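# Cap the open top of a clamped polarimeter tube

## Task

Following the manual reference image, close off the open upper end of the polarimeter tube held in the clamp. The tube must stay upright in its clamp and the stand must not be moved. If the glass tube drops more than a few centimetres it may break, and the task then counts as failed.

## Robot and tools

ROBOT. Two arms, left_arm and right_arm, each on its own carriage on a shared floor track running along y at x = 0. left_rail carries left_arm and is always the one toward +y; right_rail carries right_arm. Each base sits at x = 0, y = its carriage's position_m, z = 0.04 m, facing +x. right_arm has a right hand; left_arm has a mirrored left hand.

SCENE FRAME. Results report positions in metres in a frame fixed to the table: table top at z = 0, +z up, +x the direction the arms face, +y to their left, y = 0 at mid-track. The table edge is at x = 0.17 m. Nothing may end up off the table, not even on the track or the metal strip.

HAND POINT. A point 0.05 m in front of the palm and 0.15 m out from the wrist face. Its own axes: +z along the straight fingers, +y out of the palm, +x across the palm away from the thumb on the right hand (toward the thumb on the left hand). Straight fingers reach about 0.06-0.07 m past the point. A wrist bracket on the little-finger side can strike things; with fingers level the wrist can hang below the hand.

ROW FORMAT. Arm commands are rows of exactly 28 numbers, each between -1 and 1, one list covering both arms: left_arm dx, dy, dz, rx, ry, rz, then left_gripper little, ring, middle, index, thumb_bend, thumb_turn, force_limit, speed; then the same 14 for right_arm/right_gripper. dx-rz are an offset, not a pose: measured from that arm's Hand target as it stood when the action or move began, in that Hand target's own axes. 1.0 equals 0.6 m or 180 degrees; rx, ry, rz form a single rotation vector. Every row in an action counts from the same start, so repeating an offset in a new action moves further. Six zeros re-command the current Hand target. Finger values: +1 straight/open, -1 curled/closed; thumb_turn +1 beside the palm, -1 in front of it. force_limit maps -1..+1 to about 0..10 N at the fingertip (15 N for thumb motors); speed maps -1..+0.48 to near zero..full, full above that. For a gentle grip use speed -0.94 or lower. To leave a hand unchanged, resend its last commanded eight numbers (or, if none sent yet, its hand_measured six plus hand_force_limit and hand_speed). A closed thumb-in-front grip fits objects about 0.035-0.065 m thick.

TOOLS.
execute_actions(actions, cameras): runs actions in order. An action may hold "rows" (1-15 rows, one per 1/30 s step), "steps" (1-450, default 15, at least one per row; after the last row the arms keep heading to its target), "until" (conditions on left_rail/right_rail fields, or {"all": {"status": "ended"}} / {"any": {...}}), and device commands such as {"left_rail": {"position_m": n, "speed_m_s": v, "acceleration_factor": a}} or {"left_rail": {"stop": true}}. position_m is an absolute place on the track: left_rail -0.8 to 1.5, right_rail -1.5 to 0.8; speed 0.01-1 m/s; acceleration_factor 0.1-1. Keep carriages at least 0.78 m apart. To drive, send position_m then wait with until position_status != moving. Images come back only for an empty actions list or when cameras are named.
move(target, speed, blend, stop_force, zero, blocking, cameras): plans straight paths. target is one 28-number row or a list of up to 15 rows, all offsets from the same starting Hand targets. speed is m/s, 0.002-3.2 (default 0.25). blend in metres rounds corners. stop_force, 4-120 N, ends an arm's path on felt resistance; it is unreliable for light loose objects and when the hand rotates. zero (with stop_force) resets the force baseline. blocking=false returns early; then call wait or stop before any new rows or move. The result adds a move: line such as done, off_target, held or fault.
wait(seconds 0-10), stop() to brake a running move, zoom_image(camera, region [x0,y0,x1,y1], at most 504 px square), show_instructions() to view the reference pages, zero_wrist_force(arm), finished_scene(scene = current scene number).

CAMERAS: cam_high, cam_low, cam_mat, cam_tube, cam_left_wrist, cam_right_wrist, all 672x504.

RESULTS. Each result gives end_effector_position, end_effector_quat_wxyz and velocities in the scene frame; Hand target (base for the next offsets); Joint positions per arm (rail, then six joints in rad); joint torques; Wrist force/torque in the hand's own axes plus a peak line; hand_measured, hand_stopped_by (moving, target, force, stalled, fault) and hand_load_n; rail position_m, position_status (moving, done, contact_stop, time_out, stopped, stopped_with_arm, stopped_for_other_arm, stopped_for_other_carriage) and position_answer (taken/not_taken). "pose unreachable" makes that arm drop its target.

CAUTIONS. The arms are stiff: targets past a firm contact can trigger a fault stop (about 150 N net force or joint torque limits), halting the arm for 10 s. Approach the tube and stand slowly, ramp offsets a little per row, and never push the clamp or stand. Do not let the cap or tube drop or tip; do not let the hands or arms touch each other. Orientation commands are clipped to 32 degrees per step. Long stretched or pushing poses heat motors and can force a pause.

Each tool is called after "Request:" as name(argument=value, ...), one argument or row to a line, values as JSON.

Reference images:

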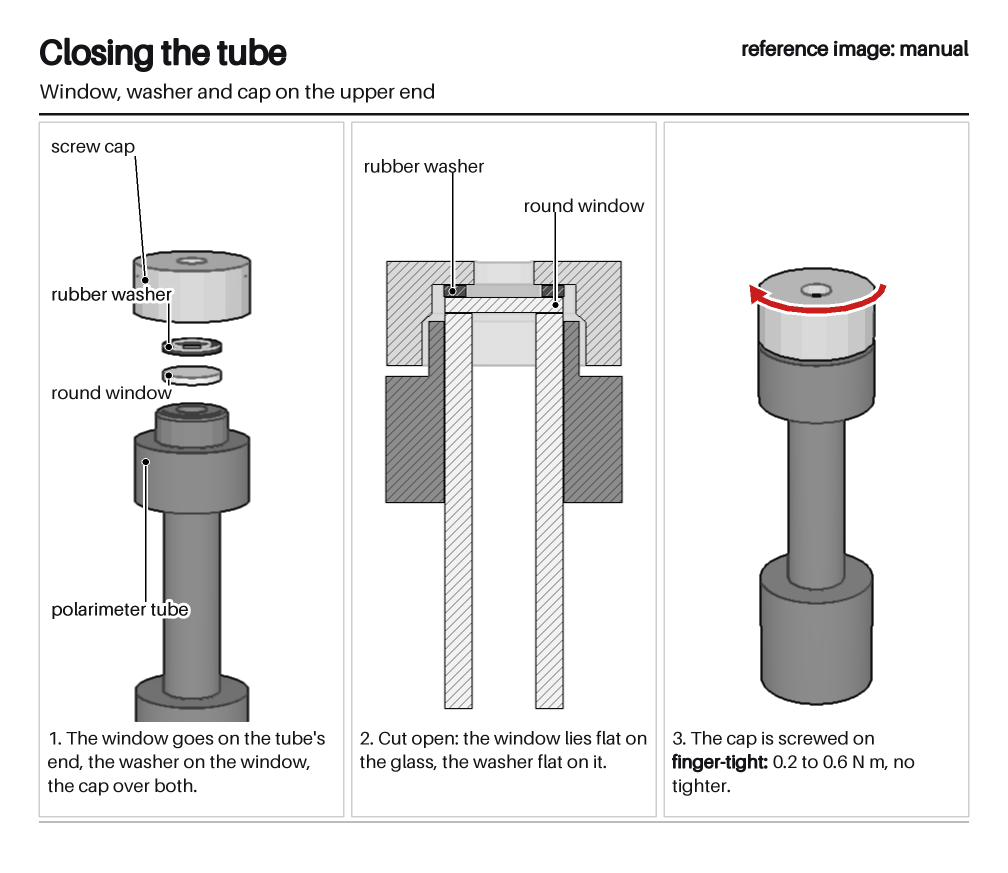

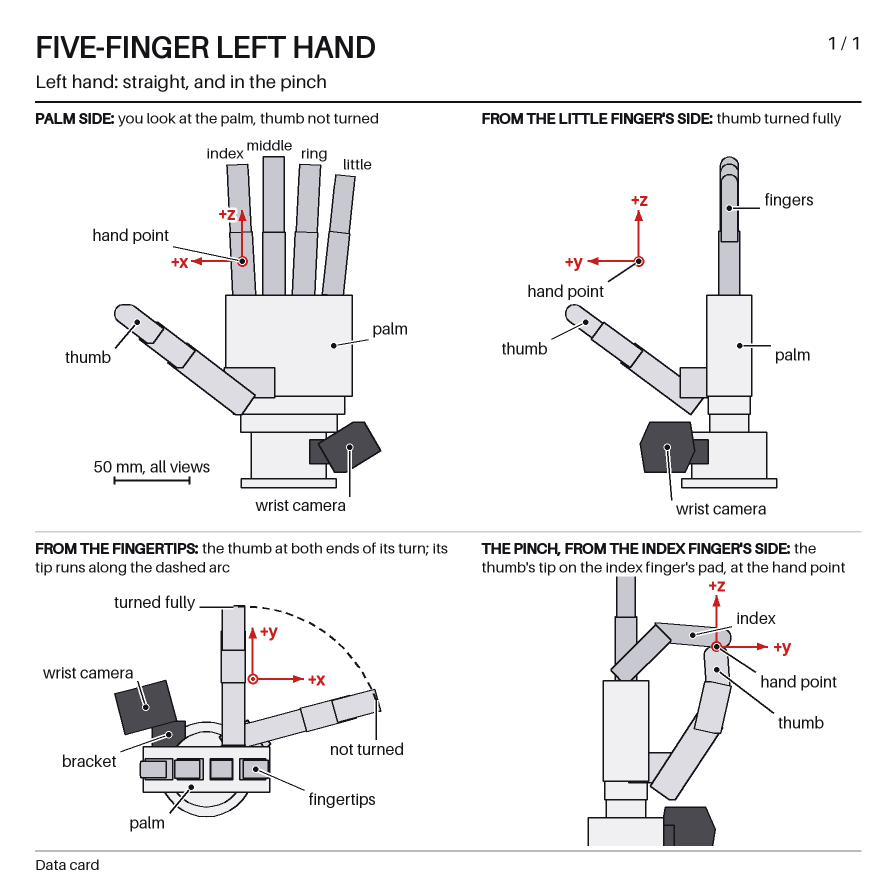

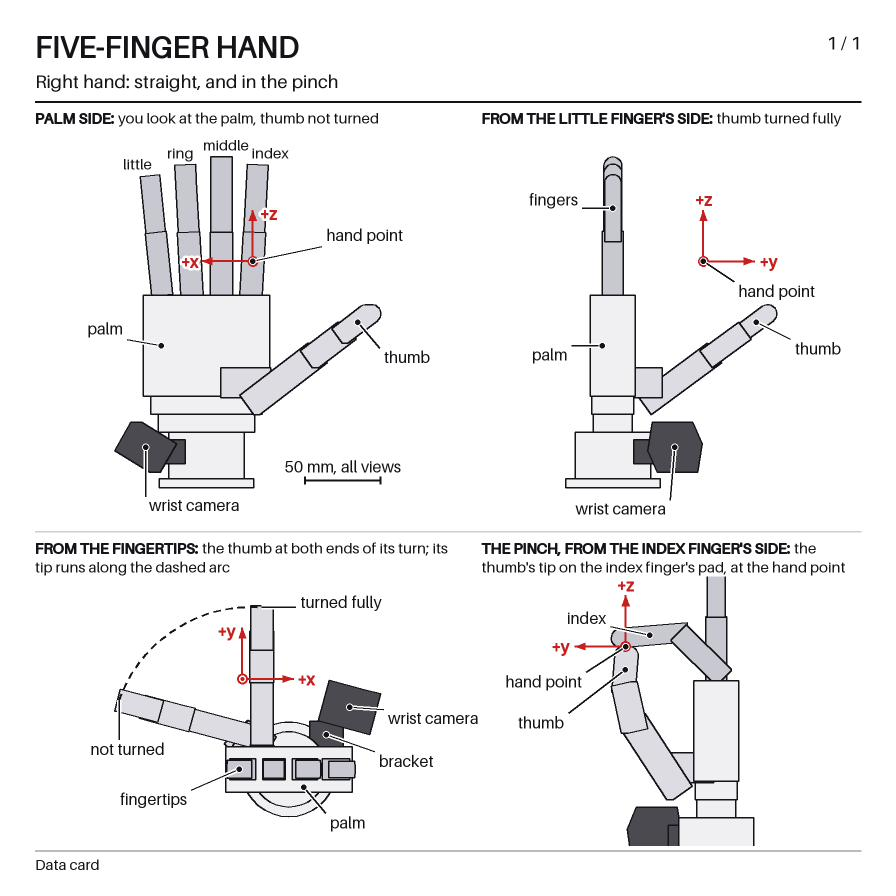

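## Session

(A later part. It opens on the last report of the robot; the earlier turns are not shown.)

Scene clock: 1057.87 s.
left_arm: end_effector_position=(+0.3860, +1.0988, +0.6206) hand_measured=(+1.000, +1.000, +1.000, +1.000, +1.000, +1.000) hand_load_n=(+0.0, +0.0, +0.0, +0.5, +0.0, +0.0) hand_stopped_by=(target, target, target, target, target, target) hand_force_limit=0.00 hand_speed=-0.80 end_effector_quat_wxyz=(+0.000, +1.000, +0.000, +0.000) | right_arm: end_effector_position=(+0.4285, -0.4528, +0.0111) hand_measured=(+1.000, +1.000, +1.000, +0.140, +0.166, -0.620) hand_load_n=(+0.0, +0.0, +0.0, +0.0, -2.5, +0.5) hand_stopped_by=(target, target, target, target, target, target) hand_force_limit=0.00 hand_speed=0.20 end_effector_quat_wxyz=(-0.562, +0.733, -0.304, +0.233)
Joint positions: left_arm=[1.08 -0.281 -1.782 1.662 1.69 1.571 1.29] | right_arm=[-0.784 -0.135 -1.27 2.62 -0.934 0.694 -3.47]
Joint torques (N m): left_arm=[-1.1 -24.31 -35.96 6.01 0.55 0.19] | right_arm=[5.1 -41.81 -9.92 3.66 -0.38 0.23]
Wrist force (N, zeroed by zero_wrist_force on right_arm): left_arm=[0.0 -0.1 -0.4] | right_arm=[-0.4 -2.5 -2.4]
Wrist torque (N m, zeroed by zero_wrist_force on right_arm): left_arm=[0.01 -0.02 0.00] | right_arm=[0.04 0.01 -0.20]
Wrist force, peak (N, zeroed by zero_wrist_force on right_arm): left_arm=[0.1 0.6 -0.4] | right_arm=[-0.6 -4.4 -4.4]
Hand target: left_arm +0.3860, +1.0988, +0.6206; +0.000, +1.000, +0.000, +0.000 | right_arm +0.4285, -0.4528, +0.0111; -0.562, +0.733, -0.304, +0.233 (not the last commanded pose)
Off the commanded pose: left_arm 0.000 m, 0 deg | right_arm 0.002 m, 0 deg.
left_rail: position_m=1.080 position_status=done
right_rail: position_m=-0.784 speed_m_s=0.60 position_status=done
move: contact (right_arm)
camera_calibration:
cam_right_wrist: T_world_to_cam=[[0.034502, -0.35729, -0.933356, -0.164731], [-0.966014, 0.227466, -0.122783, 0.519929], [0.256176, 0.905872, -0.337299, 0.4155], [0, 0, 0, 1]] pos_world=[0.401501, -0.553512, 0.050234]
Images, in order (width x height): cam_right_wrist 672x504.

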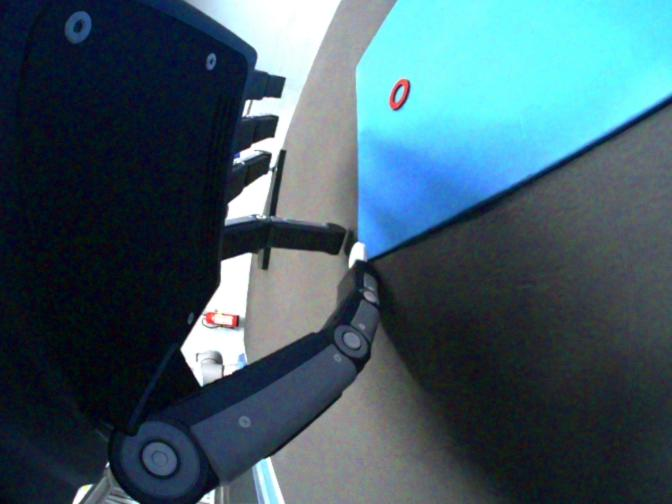

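Request:
execute_actions(
  actions=[
    {"rows": [[0,0,0,0,0,0,1,1,1,1,1,1,0,-0.8,0,0,0,0,0,0,1,1,1,-0.12,0.166,-0.62,0,-0.93]], "steps": 90},
  ],
  cameras=["cam_right_wrist"],
)

Request:
zoom_image(
  camera="cam_right_wrist",
  region=[290, 180, 450, 330],
)

Request:
move(
  target=[0,0,0,0,0,0,1,1,1,1,1,1,0,-0.8,0,-0.0402,-0.0108,0,0,0,1,1,1,-0.12,0.166,-0.62,0,-0.93],
  speed=0.02,
  cameras=["cam_right_wrist"],
)

Request:
zoom_image(
  camera="cam_right_wrist",
  region=[290, 180, 450, 330],
)

Scene clock: 1069.87 s.
left_arm: end_effector_position=(+0.3860, +1.0988, +0.6206) hand_measured=(+1.000, +1.000, +1.000, +1.000, +1.000, +1.000) hand_load_n=(+0.0, +0.0, +0.0, +0.0, +0.0, +0.0) hand_stopped_by=(target, target, target, target, target, target) hand_force_limit=0.00 hand_speed=-0.80 end_effector_quat_wxyz=(+0.000, +1.000, +0.000, +0.000) | right_arm: end_effector_position=(+0.4285, -0.4528, +0.0111) hand_measured=(+1.000, +1.000, +1.000, -0.068, +0.166, -0.620) hand_load_n=(-0.5, +0.0, +0.0, +6.0, -2.0, +0.0) hand_stopped_by=(target, target, target, force, target, target) hand_force_limit=0.00 hand_speed=-0.93 end_effector_quat_wxyz=(-0.562, +0.733, -0.304, +0.233)
Joint positions: left_arm=[1.08 -0.281 -1.782 1.662 1.69 1.571 1.29] | right_arm=[-0.784 -0.135 -1.27 2.62 -0.934 0.694 -3.47]
Joint torques (N m): left_arm=[1.58 -27.92 -36.74 5.84 0.35 0.25] | right_arm=[3.85 -39.14 -12.22 3.7 0.18 2]
Wrist force (N, zeroed by zero_wrist_force on right_arm): left_arm=[-0.2 0.0 -0.1] | right_arm=[-0.7 -5.1 -1.3]
Wrist torque (N m, zeroed by zero_wrist_force on right_arm): left_arm=[0.01 0.02 -0.02] | right_arm=[-0.01 0.04 -0.24]
Wrist force, peak (N, zeroed by zero_wrist_force on right_arm): left_arm=[-0.7 0.2 -0.3] | right_arm=[-0.5 -6.2 -1.8]
Hand target: left_arm +0.3860, +1.0988, +0.6206; +0.000, +1.000, +0.000, +0.000 | right_arm +0.4285, -0.4528, +0.0111; -0.562, +0.733, -0.304, +0.233
Off the commanded pose: left_arm 0.000 m, 0 deg | right_arm 0.000 m, 0 deg.
left_rail: position_m=1.080 position_status=done
right_rail: position_m=-0.784 speed_m_s=0.60 position_status=done
camera_calibration:
cam_right_wrist: T_world_to_cam=[[0.0345925, -0.357311, -0.933345, -0.16478], [-0.966011, 0.227434, -0.122871, 0.519914], [0.256178, 0.905871, -0.337299, 0.415499], [0, 0, 0, 1]] pos_world=[0.401501, -0.553513, 0.0502336]
Images, in order (width x height): cam_right_wrist 672x504.

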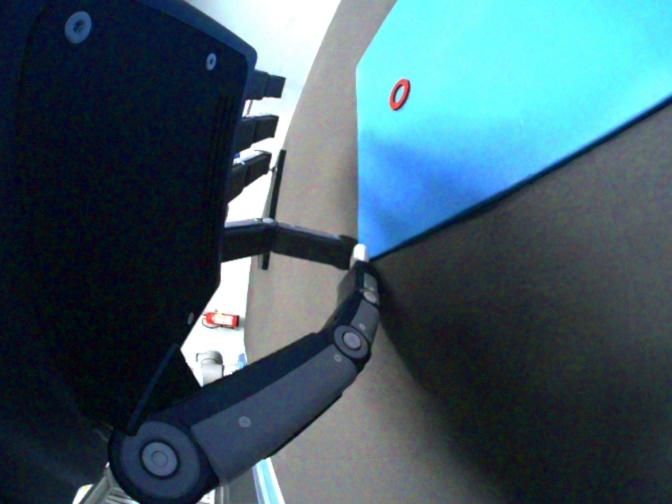

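Scaled by 3.150 from the camera's 672x504 image, which has a finer 960x720 frame.

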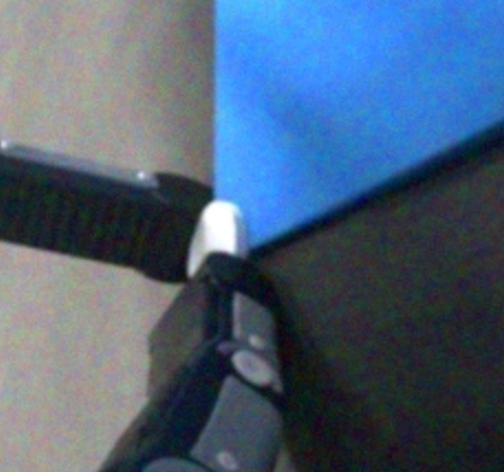

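Scene clock: 1071.57 s.
left_arm: end_effector_position=(+0.3860, +1.0988, +0.6206) hand_measured=(+1.000, +1.000, +1.000, +1.000, +1.000, +1.000) hand_load_n=(+0.0, +0.0, +0.0, +0.0, +0.0, +0.0) hand_stopped_by=(target, target, target, target, target, target) hand_force_limit=0.00 hand_speed=-0.80 end_effector_quat_wxyz=(+0.000, +1.000, +0.000, +0.000) | right_arm: end_effector_position=(+0.4285, -0.4528, +0.0360) hand_measured=(+1.000, +1.000, +1.000, -0.068, +0.166, -0.620) hand_load_n=(+0.0, +0.0, +0.0, +4.0, +2.5, +0.0) hand_stopped_by=(target, target, target, force, target, target) hand_force_limit=0.00 hand_speed=-0.93 end_effector_quat_wxyz=(-0.562, +0.733, -0.304, +0.233)
Joint positions: left_arm=[1.08 -0.281 -1.782 1.662 1.69 1.571 1.29] | right_arm=[-0.784 -0.135 -1.348 2.615 -0.85 0.694 -3.47]
Joint torques (N m): left_arm=[1.91 -24.14 -35.21 5.89 0.58 0] | right_arm=[5.44 -42.04 -23.3 3.71 0.07 -1.55]
Wrist force (N, zeroed by zero_wrist_force on right_arm): left_arm=[-0.3 0.1 -0.2] | right_arm=[-0.7 0.8 0.1]
Wrist torque (N m, zeroed by zero_wrist_force on right_arm): left_arm=[0.02 0.04 -0.02] | right_arm=[0.05 0.05 -0.20]
Wrist force, peak (N, zeroed by zero_wrist_force on right_arm): left_arm=[-0.1 0.5 -0.5] | right_arm=[-0.4 -5.4 -1.5]
Hand target: left_arm +0.3860, +1.0988, +0.6206; +0.000, +1.000, +0.000, +0.000 | right_arm +0.4285, -0.4528, +0.0361; -0.562, +0.733, -0.304, +0.233
Off the commanded pose: left_arm 0.000 m, 0 deg | right_arm 0.000 m, 0 deg.
left_rail: position_m=1.080 position_status=done
right_rail: position_m=-0.784 speed_m_s=0.60 position_status=done
move: done
camera_calibration:
cam_right_wrist: T_world_to_cam=[[0.034502, -0.35729, -0.933356, -0.14149], [-0.966014, 0.227466, -0.122783, 0.522986], [0.256176, 0.905872, -0.337299, 0.423899], [0, 0, 0, 1]] pos_world=[0.401501, -0.553512, 0.075134]
Images, in order (width x height): cam_right_wrist 672x504.

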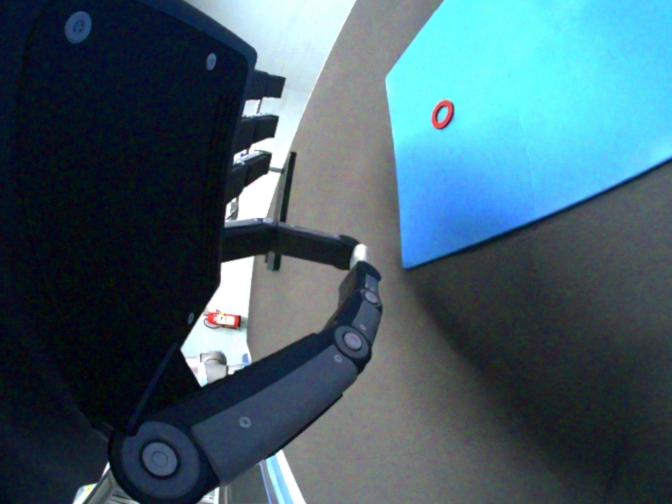

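Scaled by 3.150 from the camera's 672x504 image, which has a finer 960x720 frame.

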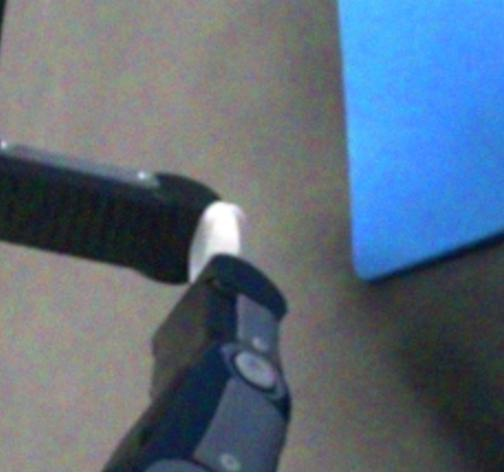

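Request:
move(
  target=[
    [0,0,0,0,0,0,1,1,1,1,1,1,0,-0.8,0,-0.0805,-0.0216,0,0,0,1,1,1,-0.12,0.166,-0.62,0,-0.93],
    [0,0,0,0,0,0,1,1,1,1,1,1,0,-0.8,0.1797,-0.472,-0.2602,0,0.2415,0.0647,1,1,1,-0.12,0.166,-0.62,0,-0.93],
  ],
  speed=0.2,
  blend=[0.03, 0],
)

Request:
execute_actions(
  actions=[
    {"right_rail": {"position_m": -0.18, "speed_m_s": 0.35, "acceleration_factor": 0.3}, "steps": 150, "until": {"right_rail": {"position_status": ["!=", "moving"]}}},
  ],
  cameras=["all"],
)

Scene clock: 1090.43 s.
left_arm: end_effector_position=(+0.3860, +1.0988, +0.6206) hand_measured=(+1.000, +1.000, +1.000, +1.000, +1.000, +1.000) hand_load_n=(+0.0, +0.0, +0.0, +0.0, +0.0, +0.0) hand_stopped_by=(target, target, target, target, target, target) hand_force_limit=0.00 hand_speed=-0.80 end_effector_quat_wxyz=(+0.000, +1.000, +0.000, +0.000) | right_arm: end_effector_position=(+0.4502, -0.5838, +0.3500) hand_measured=(+1.000, +1.000, +1.000, -0.068, +0.166, -0.620) hand_load_n=(+0.0, -0.5, +0.0, +4.0, +3.0, +0.0) hand_stopped_by=(target, target, target, force, target, target) hand_force_limit=0.00 hand_speed=-0.93 end_effector_quat_wxyz=(-0.430, +0.561, -0.561, +0.430)
Joint positions: left_arm=[1.08 -0.281 -1.782 1.662 1.69 1.571 1.29] | right_arm=[-0.784 -0.024 -2.113 2.383 -0.008 1.548 -3.148]
Joint torques (N m): left_arm=[1.97 -24.44 -34.57 5.42 0.62 0.29] | right_arm=[15.2 8.33 -55.21 2.12 3.59 2.89]
Wrist force (N, zeroed by zero_wrist_force on right_arm): left_arm=[-0.3 0.3 -0.4] | right_arm=[-0.3 0.6 0.3]
Wrist torque (N m, zeroed by zero_wrist_force on right_arm): left_arm=[0.06 0.04 -0.04] | right_arm=[0.04 0.03 -0.21]
Wrist force, peak (N, zeroed by zero_wrist_force on right_arm): left_arm=[0.1 0.7 -0.1] | right_arm=[-0.5 1.8 -0.3]
Hand target: left_arm +0.3860, +1.0988, +0.6206; +0.000, +1.000, +0.000, +0.000 | right_arm +0.4502, -0.5838, +0.3500; -0.430, +0.561, -0.561, +0.430
Off the commanded pose: left_arm 0.000 m, 0 deg | right_arm 0.000 m, 0 deg.
left_rail: position_m=1.080 position_status=done
right_rail: position_m=-0.784 speed_m_s=0.60 position_status=done
move: done; blend cut to 0.025 m at target 1

Scene clock: 1093.30 s.
left_arm: end_effector_position=(+0.3860, +1.0988, +0.6206) hand_measured=(+1.000, +1.000, +1.000, +1.000, +1.000, +1.000) hand_load_n=(+0.0, +0.0, +0.0, +0.0, +0.0, +0.0) hand_stopped_by=(target, target, target, target, target, target) hand_force_limit=0.00 hand_speed=-0.80 end_effector_quat_wxyz=(+0.000, +1.000, +0.000, +0.000) | right_arm: end_effector_position=(+0.4502, +0.0202, +0.3500) hand_measured=(+1.000, +1.000, +1.000, -0.068, +0.166, -0.620) hand_load_n=(+0.0, +0.0, +0.0, +4.0, +2.5, +0.0) hand_stopped_by=(target, target, target, force, target, target) hand_force_limit=0.00 hand_speed=-0.93 end_effector_quat_wxyz=(-0.430, +0.561, -0.561, +0.430)
Joint positions: left_arm=[1.08 -0.281 -1.782 1.662 1.69 1.571 1.29] | right_arm=[-0.18 -0.023 -2.113 2.383 -0.008 1.548 -3.148]
Joint torques (N m): left_arm=[0.57 -23.1 -34.87 5.69 0.89 0.52] | right_arm=[16.13 16.07 -48.67 0.25 3.57 2.42]
Wrist force (N, zeroed by zero_wrist_force on right_arm): left_arm=[-0.1 0.0 -0.2] | right_arm=[-0.2 0.8 -0.5]
Wrist torque (N m, zeroed by zero_wrist_force on right_arm): left_arm=[0.01 0.00 -0.01] | right_arm=[0.11 0.04 -0.20]
Wrist force, peak (N, zeroed by zero_wrist_force on right_arm): left_arm=[-0.1 0.7 0.1] | right_arm=[0.7 1.0 -0.6]
Hand target: left_arm +0.3860, +1.0988, +0.6206; +0.000, +1.000, +0.000, +0.000 | right_arm +0.4502, +0.0202, +0.3500; -0.430, +0.561, -0.561, +0.430
Off the commanded pose: left_arm 0.000 m, 0 deg | right_arm 0.000 m, 0 deg.
left_rail: position_m=1.080 position_status=done
right_rail: position_m=-0.180 speed_m_s=0.35 position_status=done
camera_calibration:
cam_right_wrist: T_world_to_cam=[[-0.228346, -0.277491, -0.933197, 0.436535], [-0.522184, 0.843893, -0.123162, 0.262784], [0.821695, 0.459177, -0.337601, -0.149602], [0, 0, 0, 1]] pos_world=[0.359829, -0.0319336, 0.389232]

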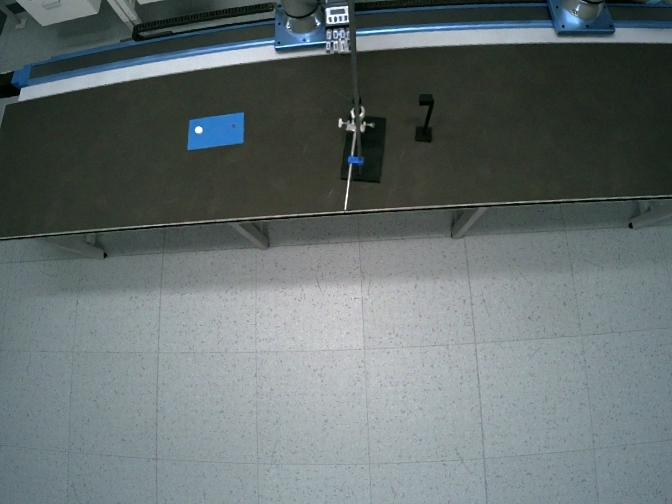

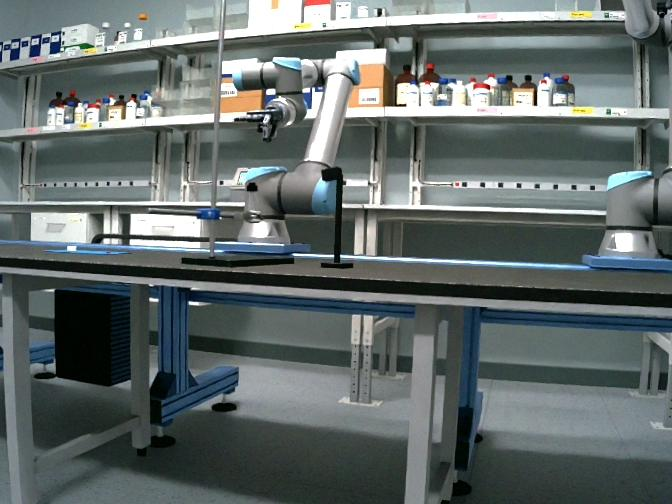

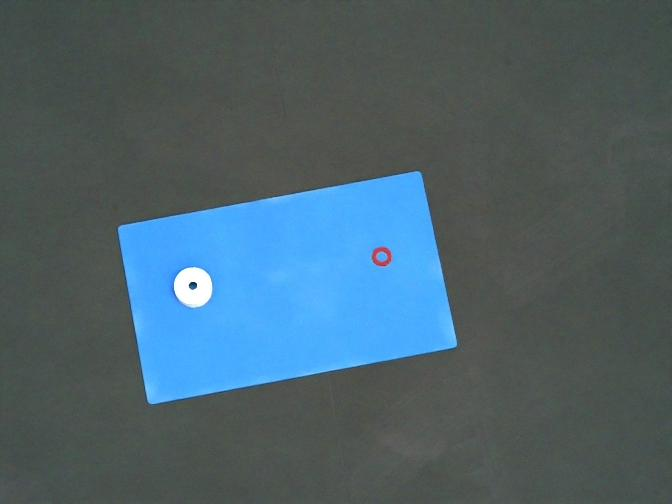

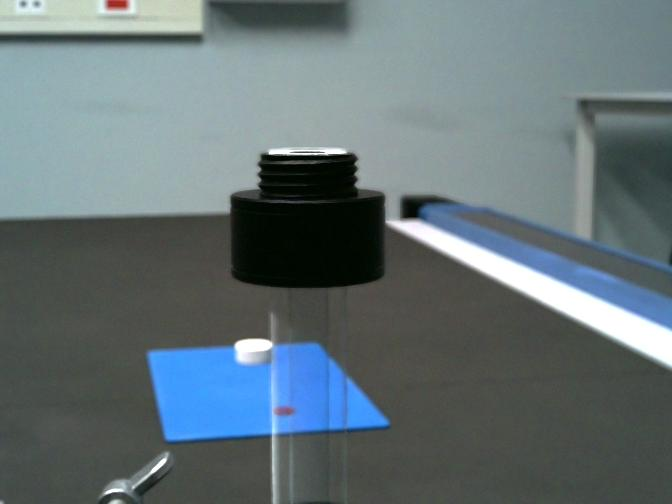

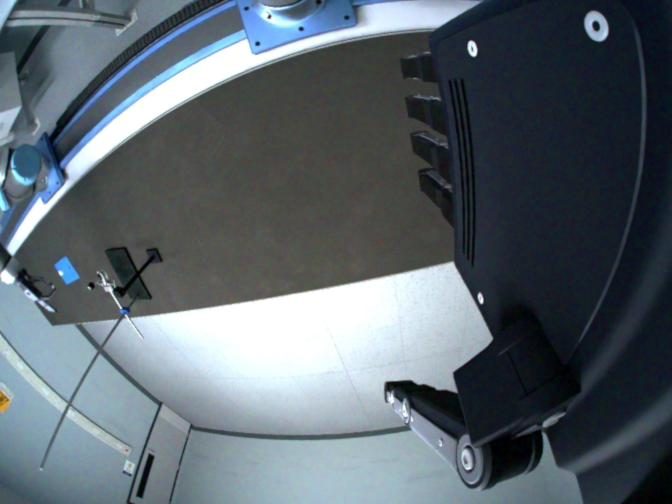

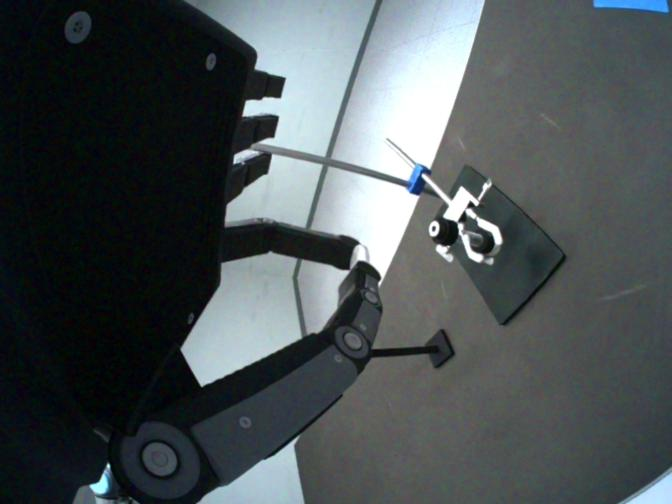

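Request:
zoom_image(
  camera="cam_right_wrist",
  region=[300, 150, 560, 330],
)

Request:
zoom_image(
  camera="cam_tube",
  region=[220, 130, 400, 300],
)

Scaled by 1.938 from the camera's 672x504 image, which has a finer 960x720 frame.

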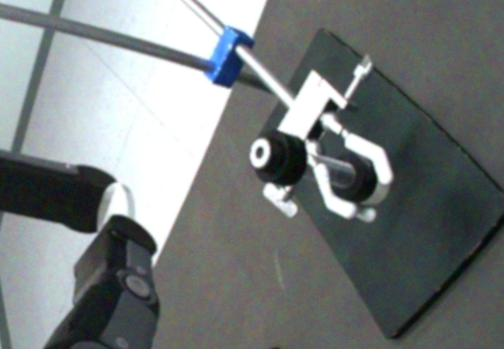

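Scaled by 2.800 from the camera's 672x504 image, which has a finer 960x720 frame.

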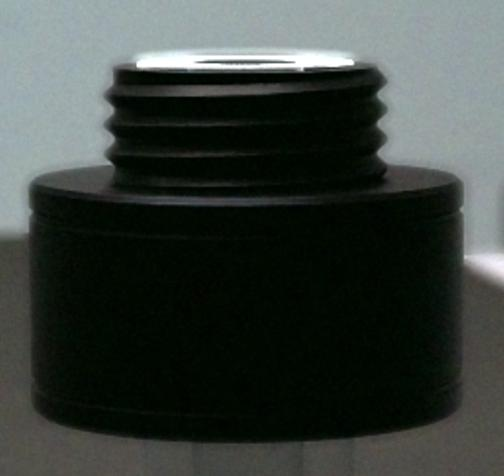

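Request:
move(
  target=[0,0,0,0,0,0,1,1,1,1,1,1,0,-0.8,-0.0197,0.0958,0.2221,0,0,0,1,1,1,-0.12,0.166,-0.62,0,-0.93],
  speed=0.12,
  cameras=["cam_tube","cam_right_wrist","cam_low"],
)

Request:
zoom_image(
  camera="cam_right_wrist",
  region=[290, 150, 490, 330],
)

Request:
zoom_image(
  camera="cam_tube",
  region=[160, 0, 480, 240],
)

Scene clock: 1111.80 s.
left_arm: end_effector_position=(+0.3860, +1.0988, +0.6206) hand_measured=(+1.000, +1.000, +1.000, +1.000, +1.000, +1.000) hand_load_n=(+0.0, +0.0, +0.0, +0.0, -0.5, +0.0) hand_stopped_by=(target, target, target, target, target, target) hand_force_limit=0.00 hand_speed=-0.80 end_effector_quat_wxyz=(+0.000, +1.000, +0.000, +0.000) | right_arm: end_effector_position=(+0.5639, +0.0320, +0.2600) hand_measured=(+1.000, +1.000, +1.000, -0.068, +0.166, -0.620) hand_load_n=(+0.0, +0.0, +0.0, +4.5, +2.5, +0.0) hand_stopped_by=(target, target, target, force, target, target) hand_force_limit=0.00 hand_speed=-0.93 end_effector_quat_wxyz=(-0.430, +0.561, -0.561, +0.430)
Joint positions: left_arm=[1.08 -0.281 -1.782 1.662 1.69 1.571 1.29] | right_arm=[-0.18 0.022 -1.765 2.356 -0.329 1.592 -3.136]
Joint torques (N m): left_arm=[2.65 -24.19 -35.8 5.45 0.49 0.22] | right_arm=[17.01 3.03 -49.02 -3.45 3.78 2.32]
Wrist force (N, zeroed by zero_wrist_force on right_arm): left_arm=[0.1 0.2 -0.1] | right_arm=[-0.6 0.5 -0.2]
Wrist torque (N m, zeroed by zero_wrist_force on right_arm): left_arm=[0.04 -0.02 -0.01] | right_arm=[0.05 0.09 -0.23]
Wrist force, peak (N, zeroed by zero_wrist_force on right_arm): left_arm=[-0.4 0.0 -0.5] | right_arm=[-0.7 1.2 -0.2]
Hand target: left_arm +0.3860, +1.0988, +0.6206; +0.000, +1.000, +0.000, +0.000 | right_arm +0.5640, +0.0320, +0.2599; -0.430, +0.561, -0.561, +0.430
Off the commanded pose: left_arm 0.000 m, 0 deg | right_arm 0.000 m, 0 deg.
left_rail: position_m=1.080 position_status=done
right_rail: position_m=-0.180 speed_m_s=0.35 position_status=done
move: done
camera_calibration:
cam_right_wrist: T_world_to_cam=[[-0.228346, -0.277491, -0.933197, 0.381784], [-0.522184, 0.843893, -0.123162, 0.301114], [0.821695, 0.459177, -0.337601, -0.278831], [0, 0, 0, 1]] pos_world=[0.473529, -0.0201336, 0.299232]
Images, in order (width x height): cam_low 672x504, cam_tube 672x504, cam_right_wrist 672x504.

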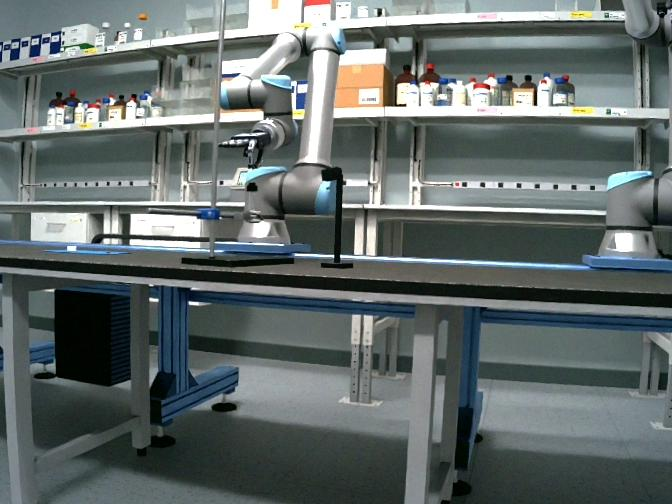

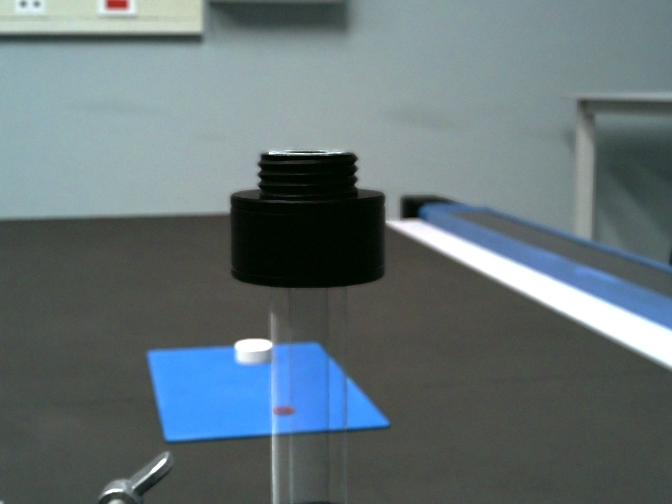

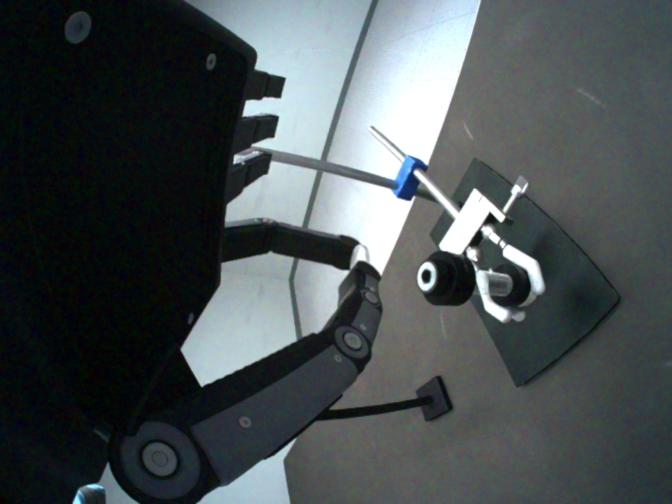

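Scaled by 2.520 from the camera's 672x504 image, which has a finer 960x720 frame.

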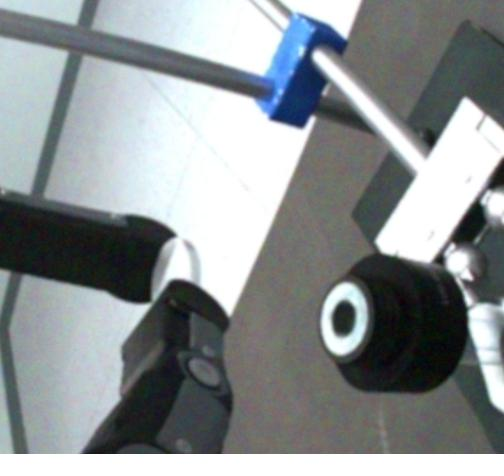

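Scaled by 1.575 from the camera's 672x504 image, which has a finer 960x720 frame.

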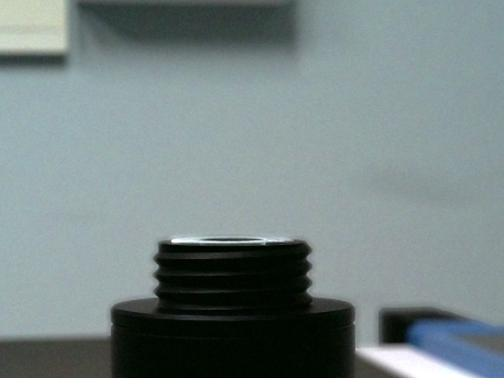

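Request:
move(
  target=[0,0,0,0,0,0,1,1,1,1,1,1,0,-0.8,0,0.0193,0.0052,0,0,0,1,1,1,-0.12,0.166,-0.62,0,-0.93],
  speed=0.06,
  cameras=["cam_tube","cam_right_wrist"],
)

Request:
zoom_image(
  camera="cam_right_wrist",
  region=[290, 150, 490, 330],
)

Request:
zoom_image(
  camera="cam_tube",
  region=[160, 0, 480, 240],
)

Scene clock: 1127.53 s.
left_arm: end_effector_position=(+0.3860, +1.0988, +0.6206) hand_measured=(+1.000, +1.000, +1.000, +1.000, +1.000, +1.000) hand_load_n=(+0.0, -0.5, +0.0, +0.0, +0.0, +0.0) hand_stopped_by=(target, target, target, target, target, target) hand_force_limit=0.00 hand_speed=-0.80 end_effector_quat_wxyz=(+0.000, +1.000, +0.000, +0.000) | right_arm: end_effector_position=(+0.5640, +0.0320, +0.2481) hand_measured=(+1.000, +1.000, +1.000, -0.068, +0.166, -0.620) hand_load_n=(+0.0, +0.0, +0.0, +4.5, +2.5, -0.5) hand_stopped_by=(target, target, target, force, target, target) hand_force_limit=0.00 hand_speed=-0.93 end_effector_quat_wxyz=(-0.430, +0.561, -0.561, +0.430)
Joint positions: left_arm=[1.08 -0.281 -1.782 1.662 1.69 1.571 1.29] | right_arm=[-0.18 0.022 -1.749 2.369 -0.358 1.592 -3.136]
Joint torques (N m): left_arm=[1.26 -26.39 -34.54 5.7 0.23 0.41] | right_arm=[11.16 0.86 -29.61 -3.31 2.35 1.63]
Wrist force (N, zeroed by zero_wrist_force on right_arm): left_arm=[0.1 0.0 -0.3] | right_arm=[-0.8 0.4 0.0]
Wrist torque (N m, zeroed by zero_wrist_force on right_arm): left_arm=[0.02 -0.02 0.00] | right_arm=[0.03 0.12 -0.25]
Wrist force, peak (N, zeroed by zero_wrist_force on right_arm): left_arm=[-0.3 0.4 -0.5] | right_arm=[-1.1 0.9 -0.5]
Hand target: left_arm +0.3860, +1.0988, +0.6206; +0.000, +1.000, +0.000, +0.000 | right_arm +0.5640, +0.0320, +0.2479; -0.430, +0.561, -0.561, +0.430
Off the commanded pose: left_arm 0.000 m, 0 deg | right_arm 0.000 m, 0 deg.
left_rail: position_m=1.080 position_status=done
right_rail: position_m=-0.180 speed_m_s=0.35 position_status=done
move: done
camera_calibration:
cam_right_wrist: T_world_to_cam=[[-0.228346, -0.277491, -0.933197, 0.370702], [-0.522184, 0.843893, -0.123162, 0.299701], [0.821695, 0.459177, -0.337601, -0.28293], [0, 0, 0, 1]] pos_world=[0.473629, -0.0201336, 0.287332]
Images, in order (width x height): cam_tube 672x504, cam_right_wrist 672x504.

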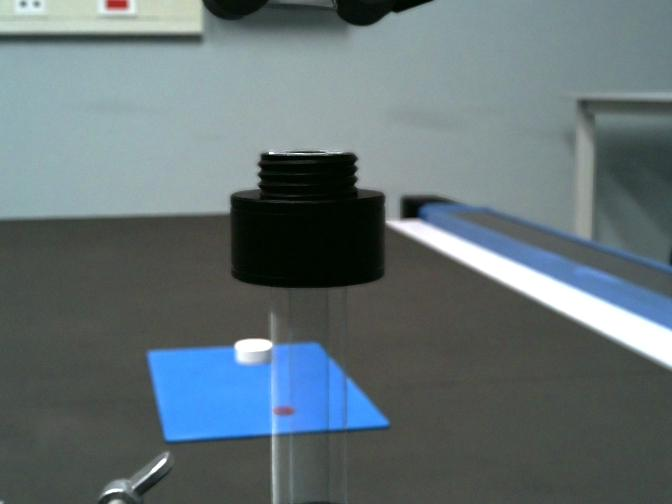

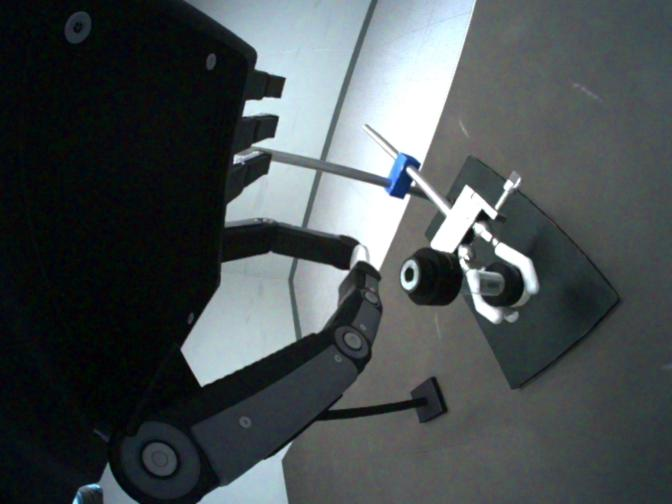

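Scaled by 2.520 from the camera's 672x504 image, which has a finer 960x720 frame.

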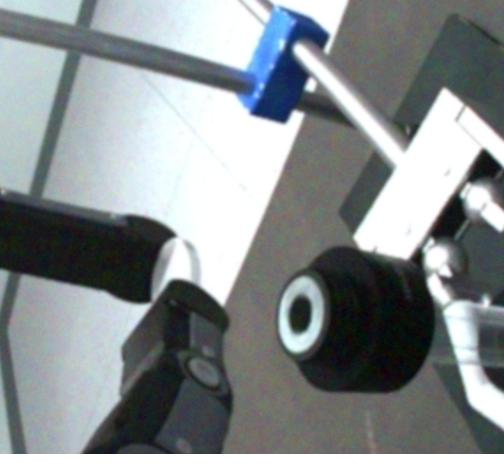

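Scaled by 1.575 from the camera's 672x504 image, which has a finer 960x720 frame.

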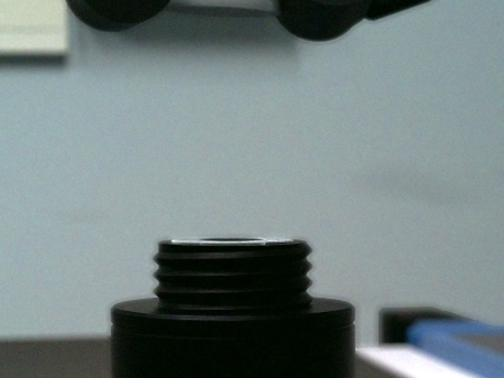

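Request:
move(
  target=[0,0,0,0,0,0,1,1,1,1,1,1,0,-0.8,-0.0067,0.0388,0.0078,0,0,0,1,1,1,-0.12,0.166,-0.62,0,-0.93],
  speed=0.04,
  stop_force=5,
  cameras=["cam_tube","cam_right_wrist"],
)

Request:
zoom_image(
  camera="cam_right_wrist",
  region=[310, 180, 470, 330],
)

Request:
zoom_image(
  camera="cam_tube",
  region=[200, 60, 420, 240],
)

Scene clock: 1152.37 s.
left_arm: end_effector_position=(+0.3860, +1.0988, +0.6206) hand_measured=(+1.000, +1.000, +1.000, +1.000, +1.000, +1.000) hand_load_n=(+0.0, +0.0, +0.0, +0.0, +0.0, +0.0) hand_stopped_by=(target, target, target, target, target, target) hand_force_limit=0.00 hand_speed=-0.80 end_effector_quat_wxyz=(+0.000, +1.000, +0.000, +0.000) | right_arm: end_effector_position=(+0.5625, +0.0360, +0.2243) hand_measured=(+1.000, +1.000, +1.000, -0.068, +0.166, -0.620) hand_load_n=(+0.0, +0.0, +0.0, +4.5, +2.5, +0.0) hand_stopped_by=(target, target, target, force, target, target) hand_force_limit=0.00 hand_speed=-0.93 end_effector_quat_wxyz=(-0.430, +0.561, -0.561, +0.430)
Joint positions: left_arm=[1.08 -0.281 -1.782 1.662 1.69 1.571 1.29] | right_arm=[-0.18 0.034 -1.713 2.394 -0.418 1.604 -3.133]
Joint torques (N m): left_arm=[1.49 -24.53 -35.11 5.15 0.77 0.11] | right_arm=[16.6 -2.11 -27.5 -3.34 3.76 2.5]
Wrist force (N, zeroed by zero_wrist_force on right_arm): left_arm=[-0.1 0.0 -0.1] | right_arm=[-0.7 0.1 -0.3]
Wrist torque (N m, zeroed by zero_wrist_force on right_arm): left_arm=[0.01 0.01 -0.01] | right_arm=[0.01 0.11 -0.25]
Wrist force, peak (N, zeroed by zero_wrist_force on right_arm): left_arm=[0.3 0.4 -0.5] | right_arm=[-1.1 0.9 -0.2]
Hand target: left_arm +0.3860, +1.0988, +0.6206; +0.000, +1.000, +0.000, +0.000 | right_arm +0.5625, +0.0360, +0.2243; -0.430, +0.561, -0.561, +0.430
Off the commanded pose: left_arm 0.000 m, 0 deg | right_arm 0.000 m, 0 deg.
left_rail: position_m=1.080 position_status=done
right_rail: position_m=-0.180 speed_m_s=0.35 position_status=done
move: done
camera_calibration:
cam_right_wrist: T_world_to_cam=[[-0.228346, -0.277491, -0.933197, 0.349166], [-0.522184, 0.843893, -0.123162, 0.292598], [0.821695, 0.459177, -0.337601, -0.291603], [0, 0, 0, 1]] pos_world=[0.472129, -0.0161336, 0.263432]
Images, in order (width x height): cam_tube 672x504, cam_right_wrist 672x504.

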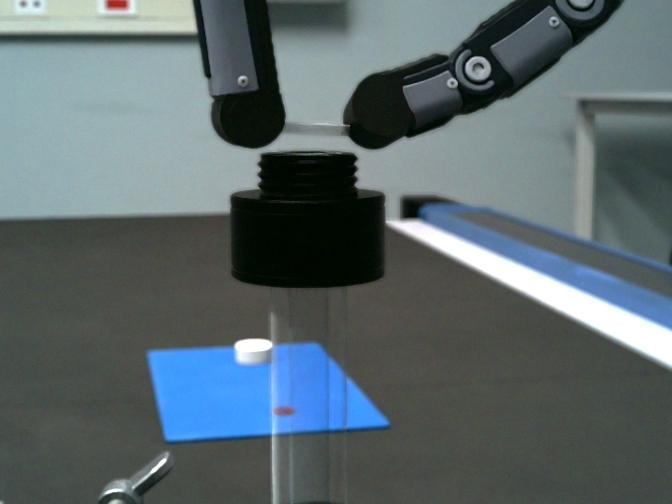

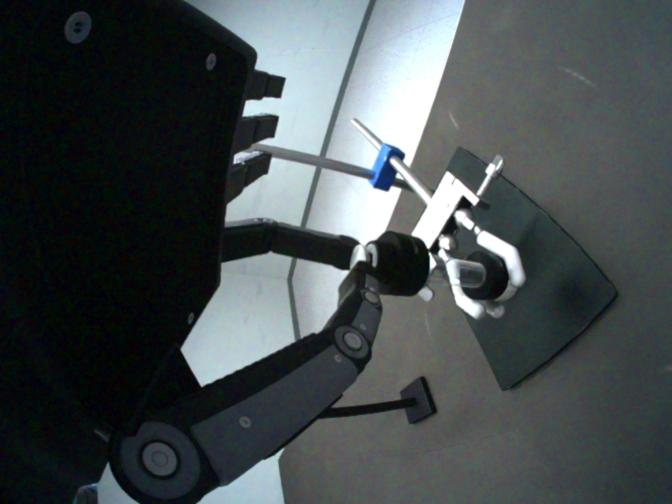

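Scaled by 3.150 from the camera's 672x504 image, which has a finer 960x720 frame.

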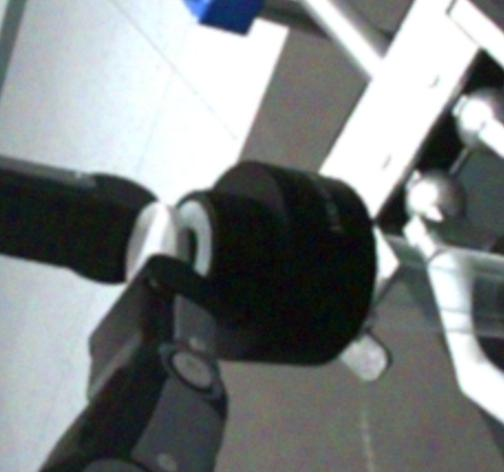

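Scaled by 2.291 from the camera's 672x504 image, which has a finer 960x720 frame.

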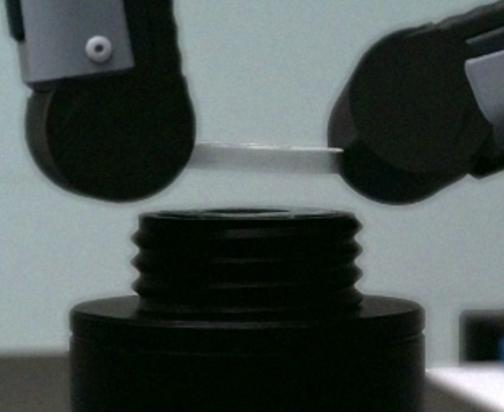

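Request:
zoom_image(
  camera="cam_right_wrist",
  region=[335, 225, 415, 295],
)

Request:
zoom_image(
  camera="cam_tube",
  region=[250, 100, 370, 200],
)

Scaled by 6.300 from the camera's 672x504 image, which has a finer 960x720 frame.

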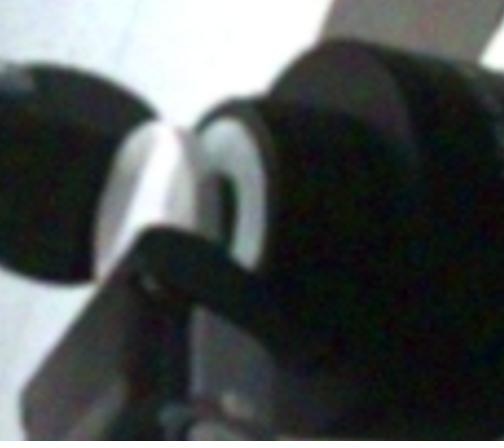

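Scaled by 4.200 from the camera's 672x504 image, which has a finer 960x720 frame.

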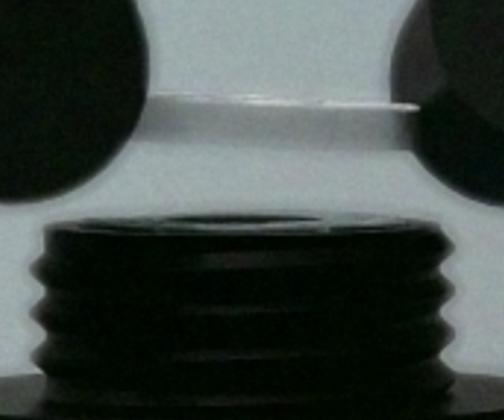

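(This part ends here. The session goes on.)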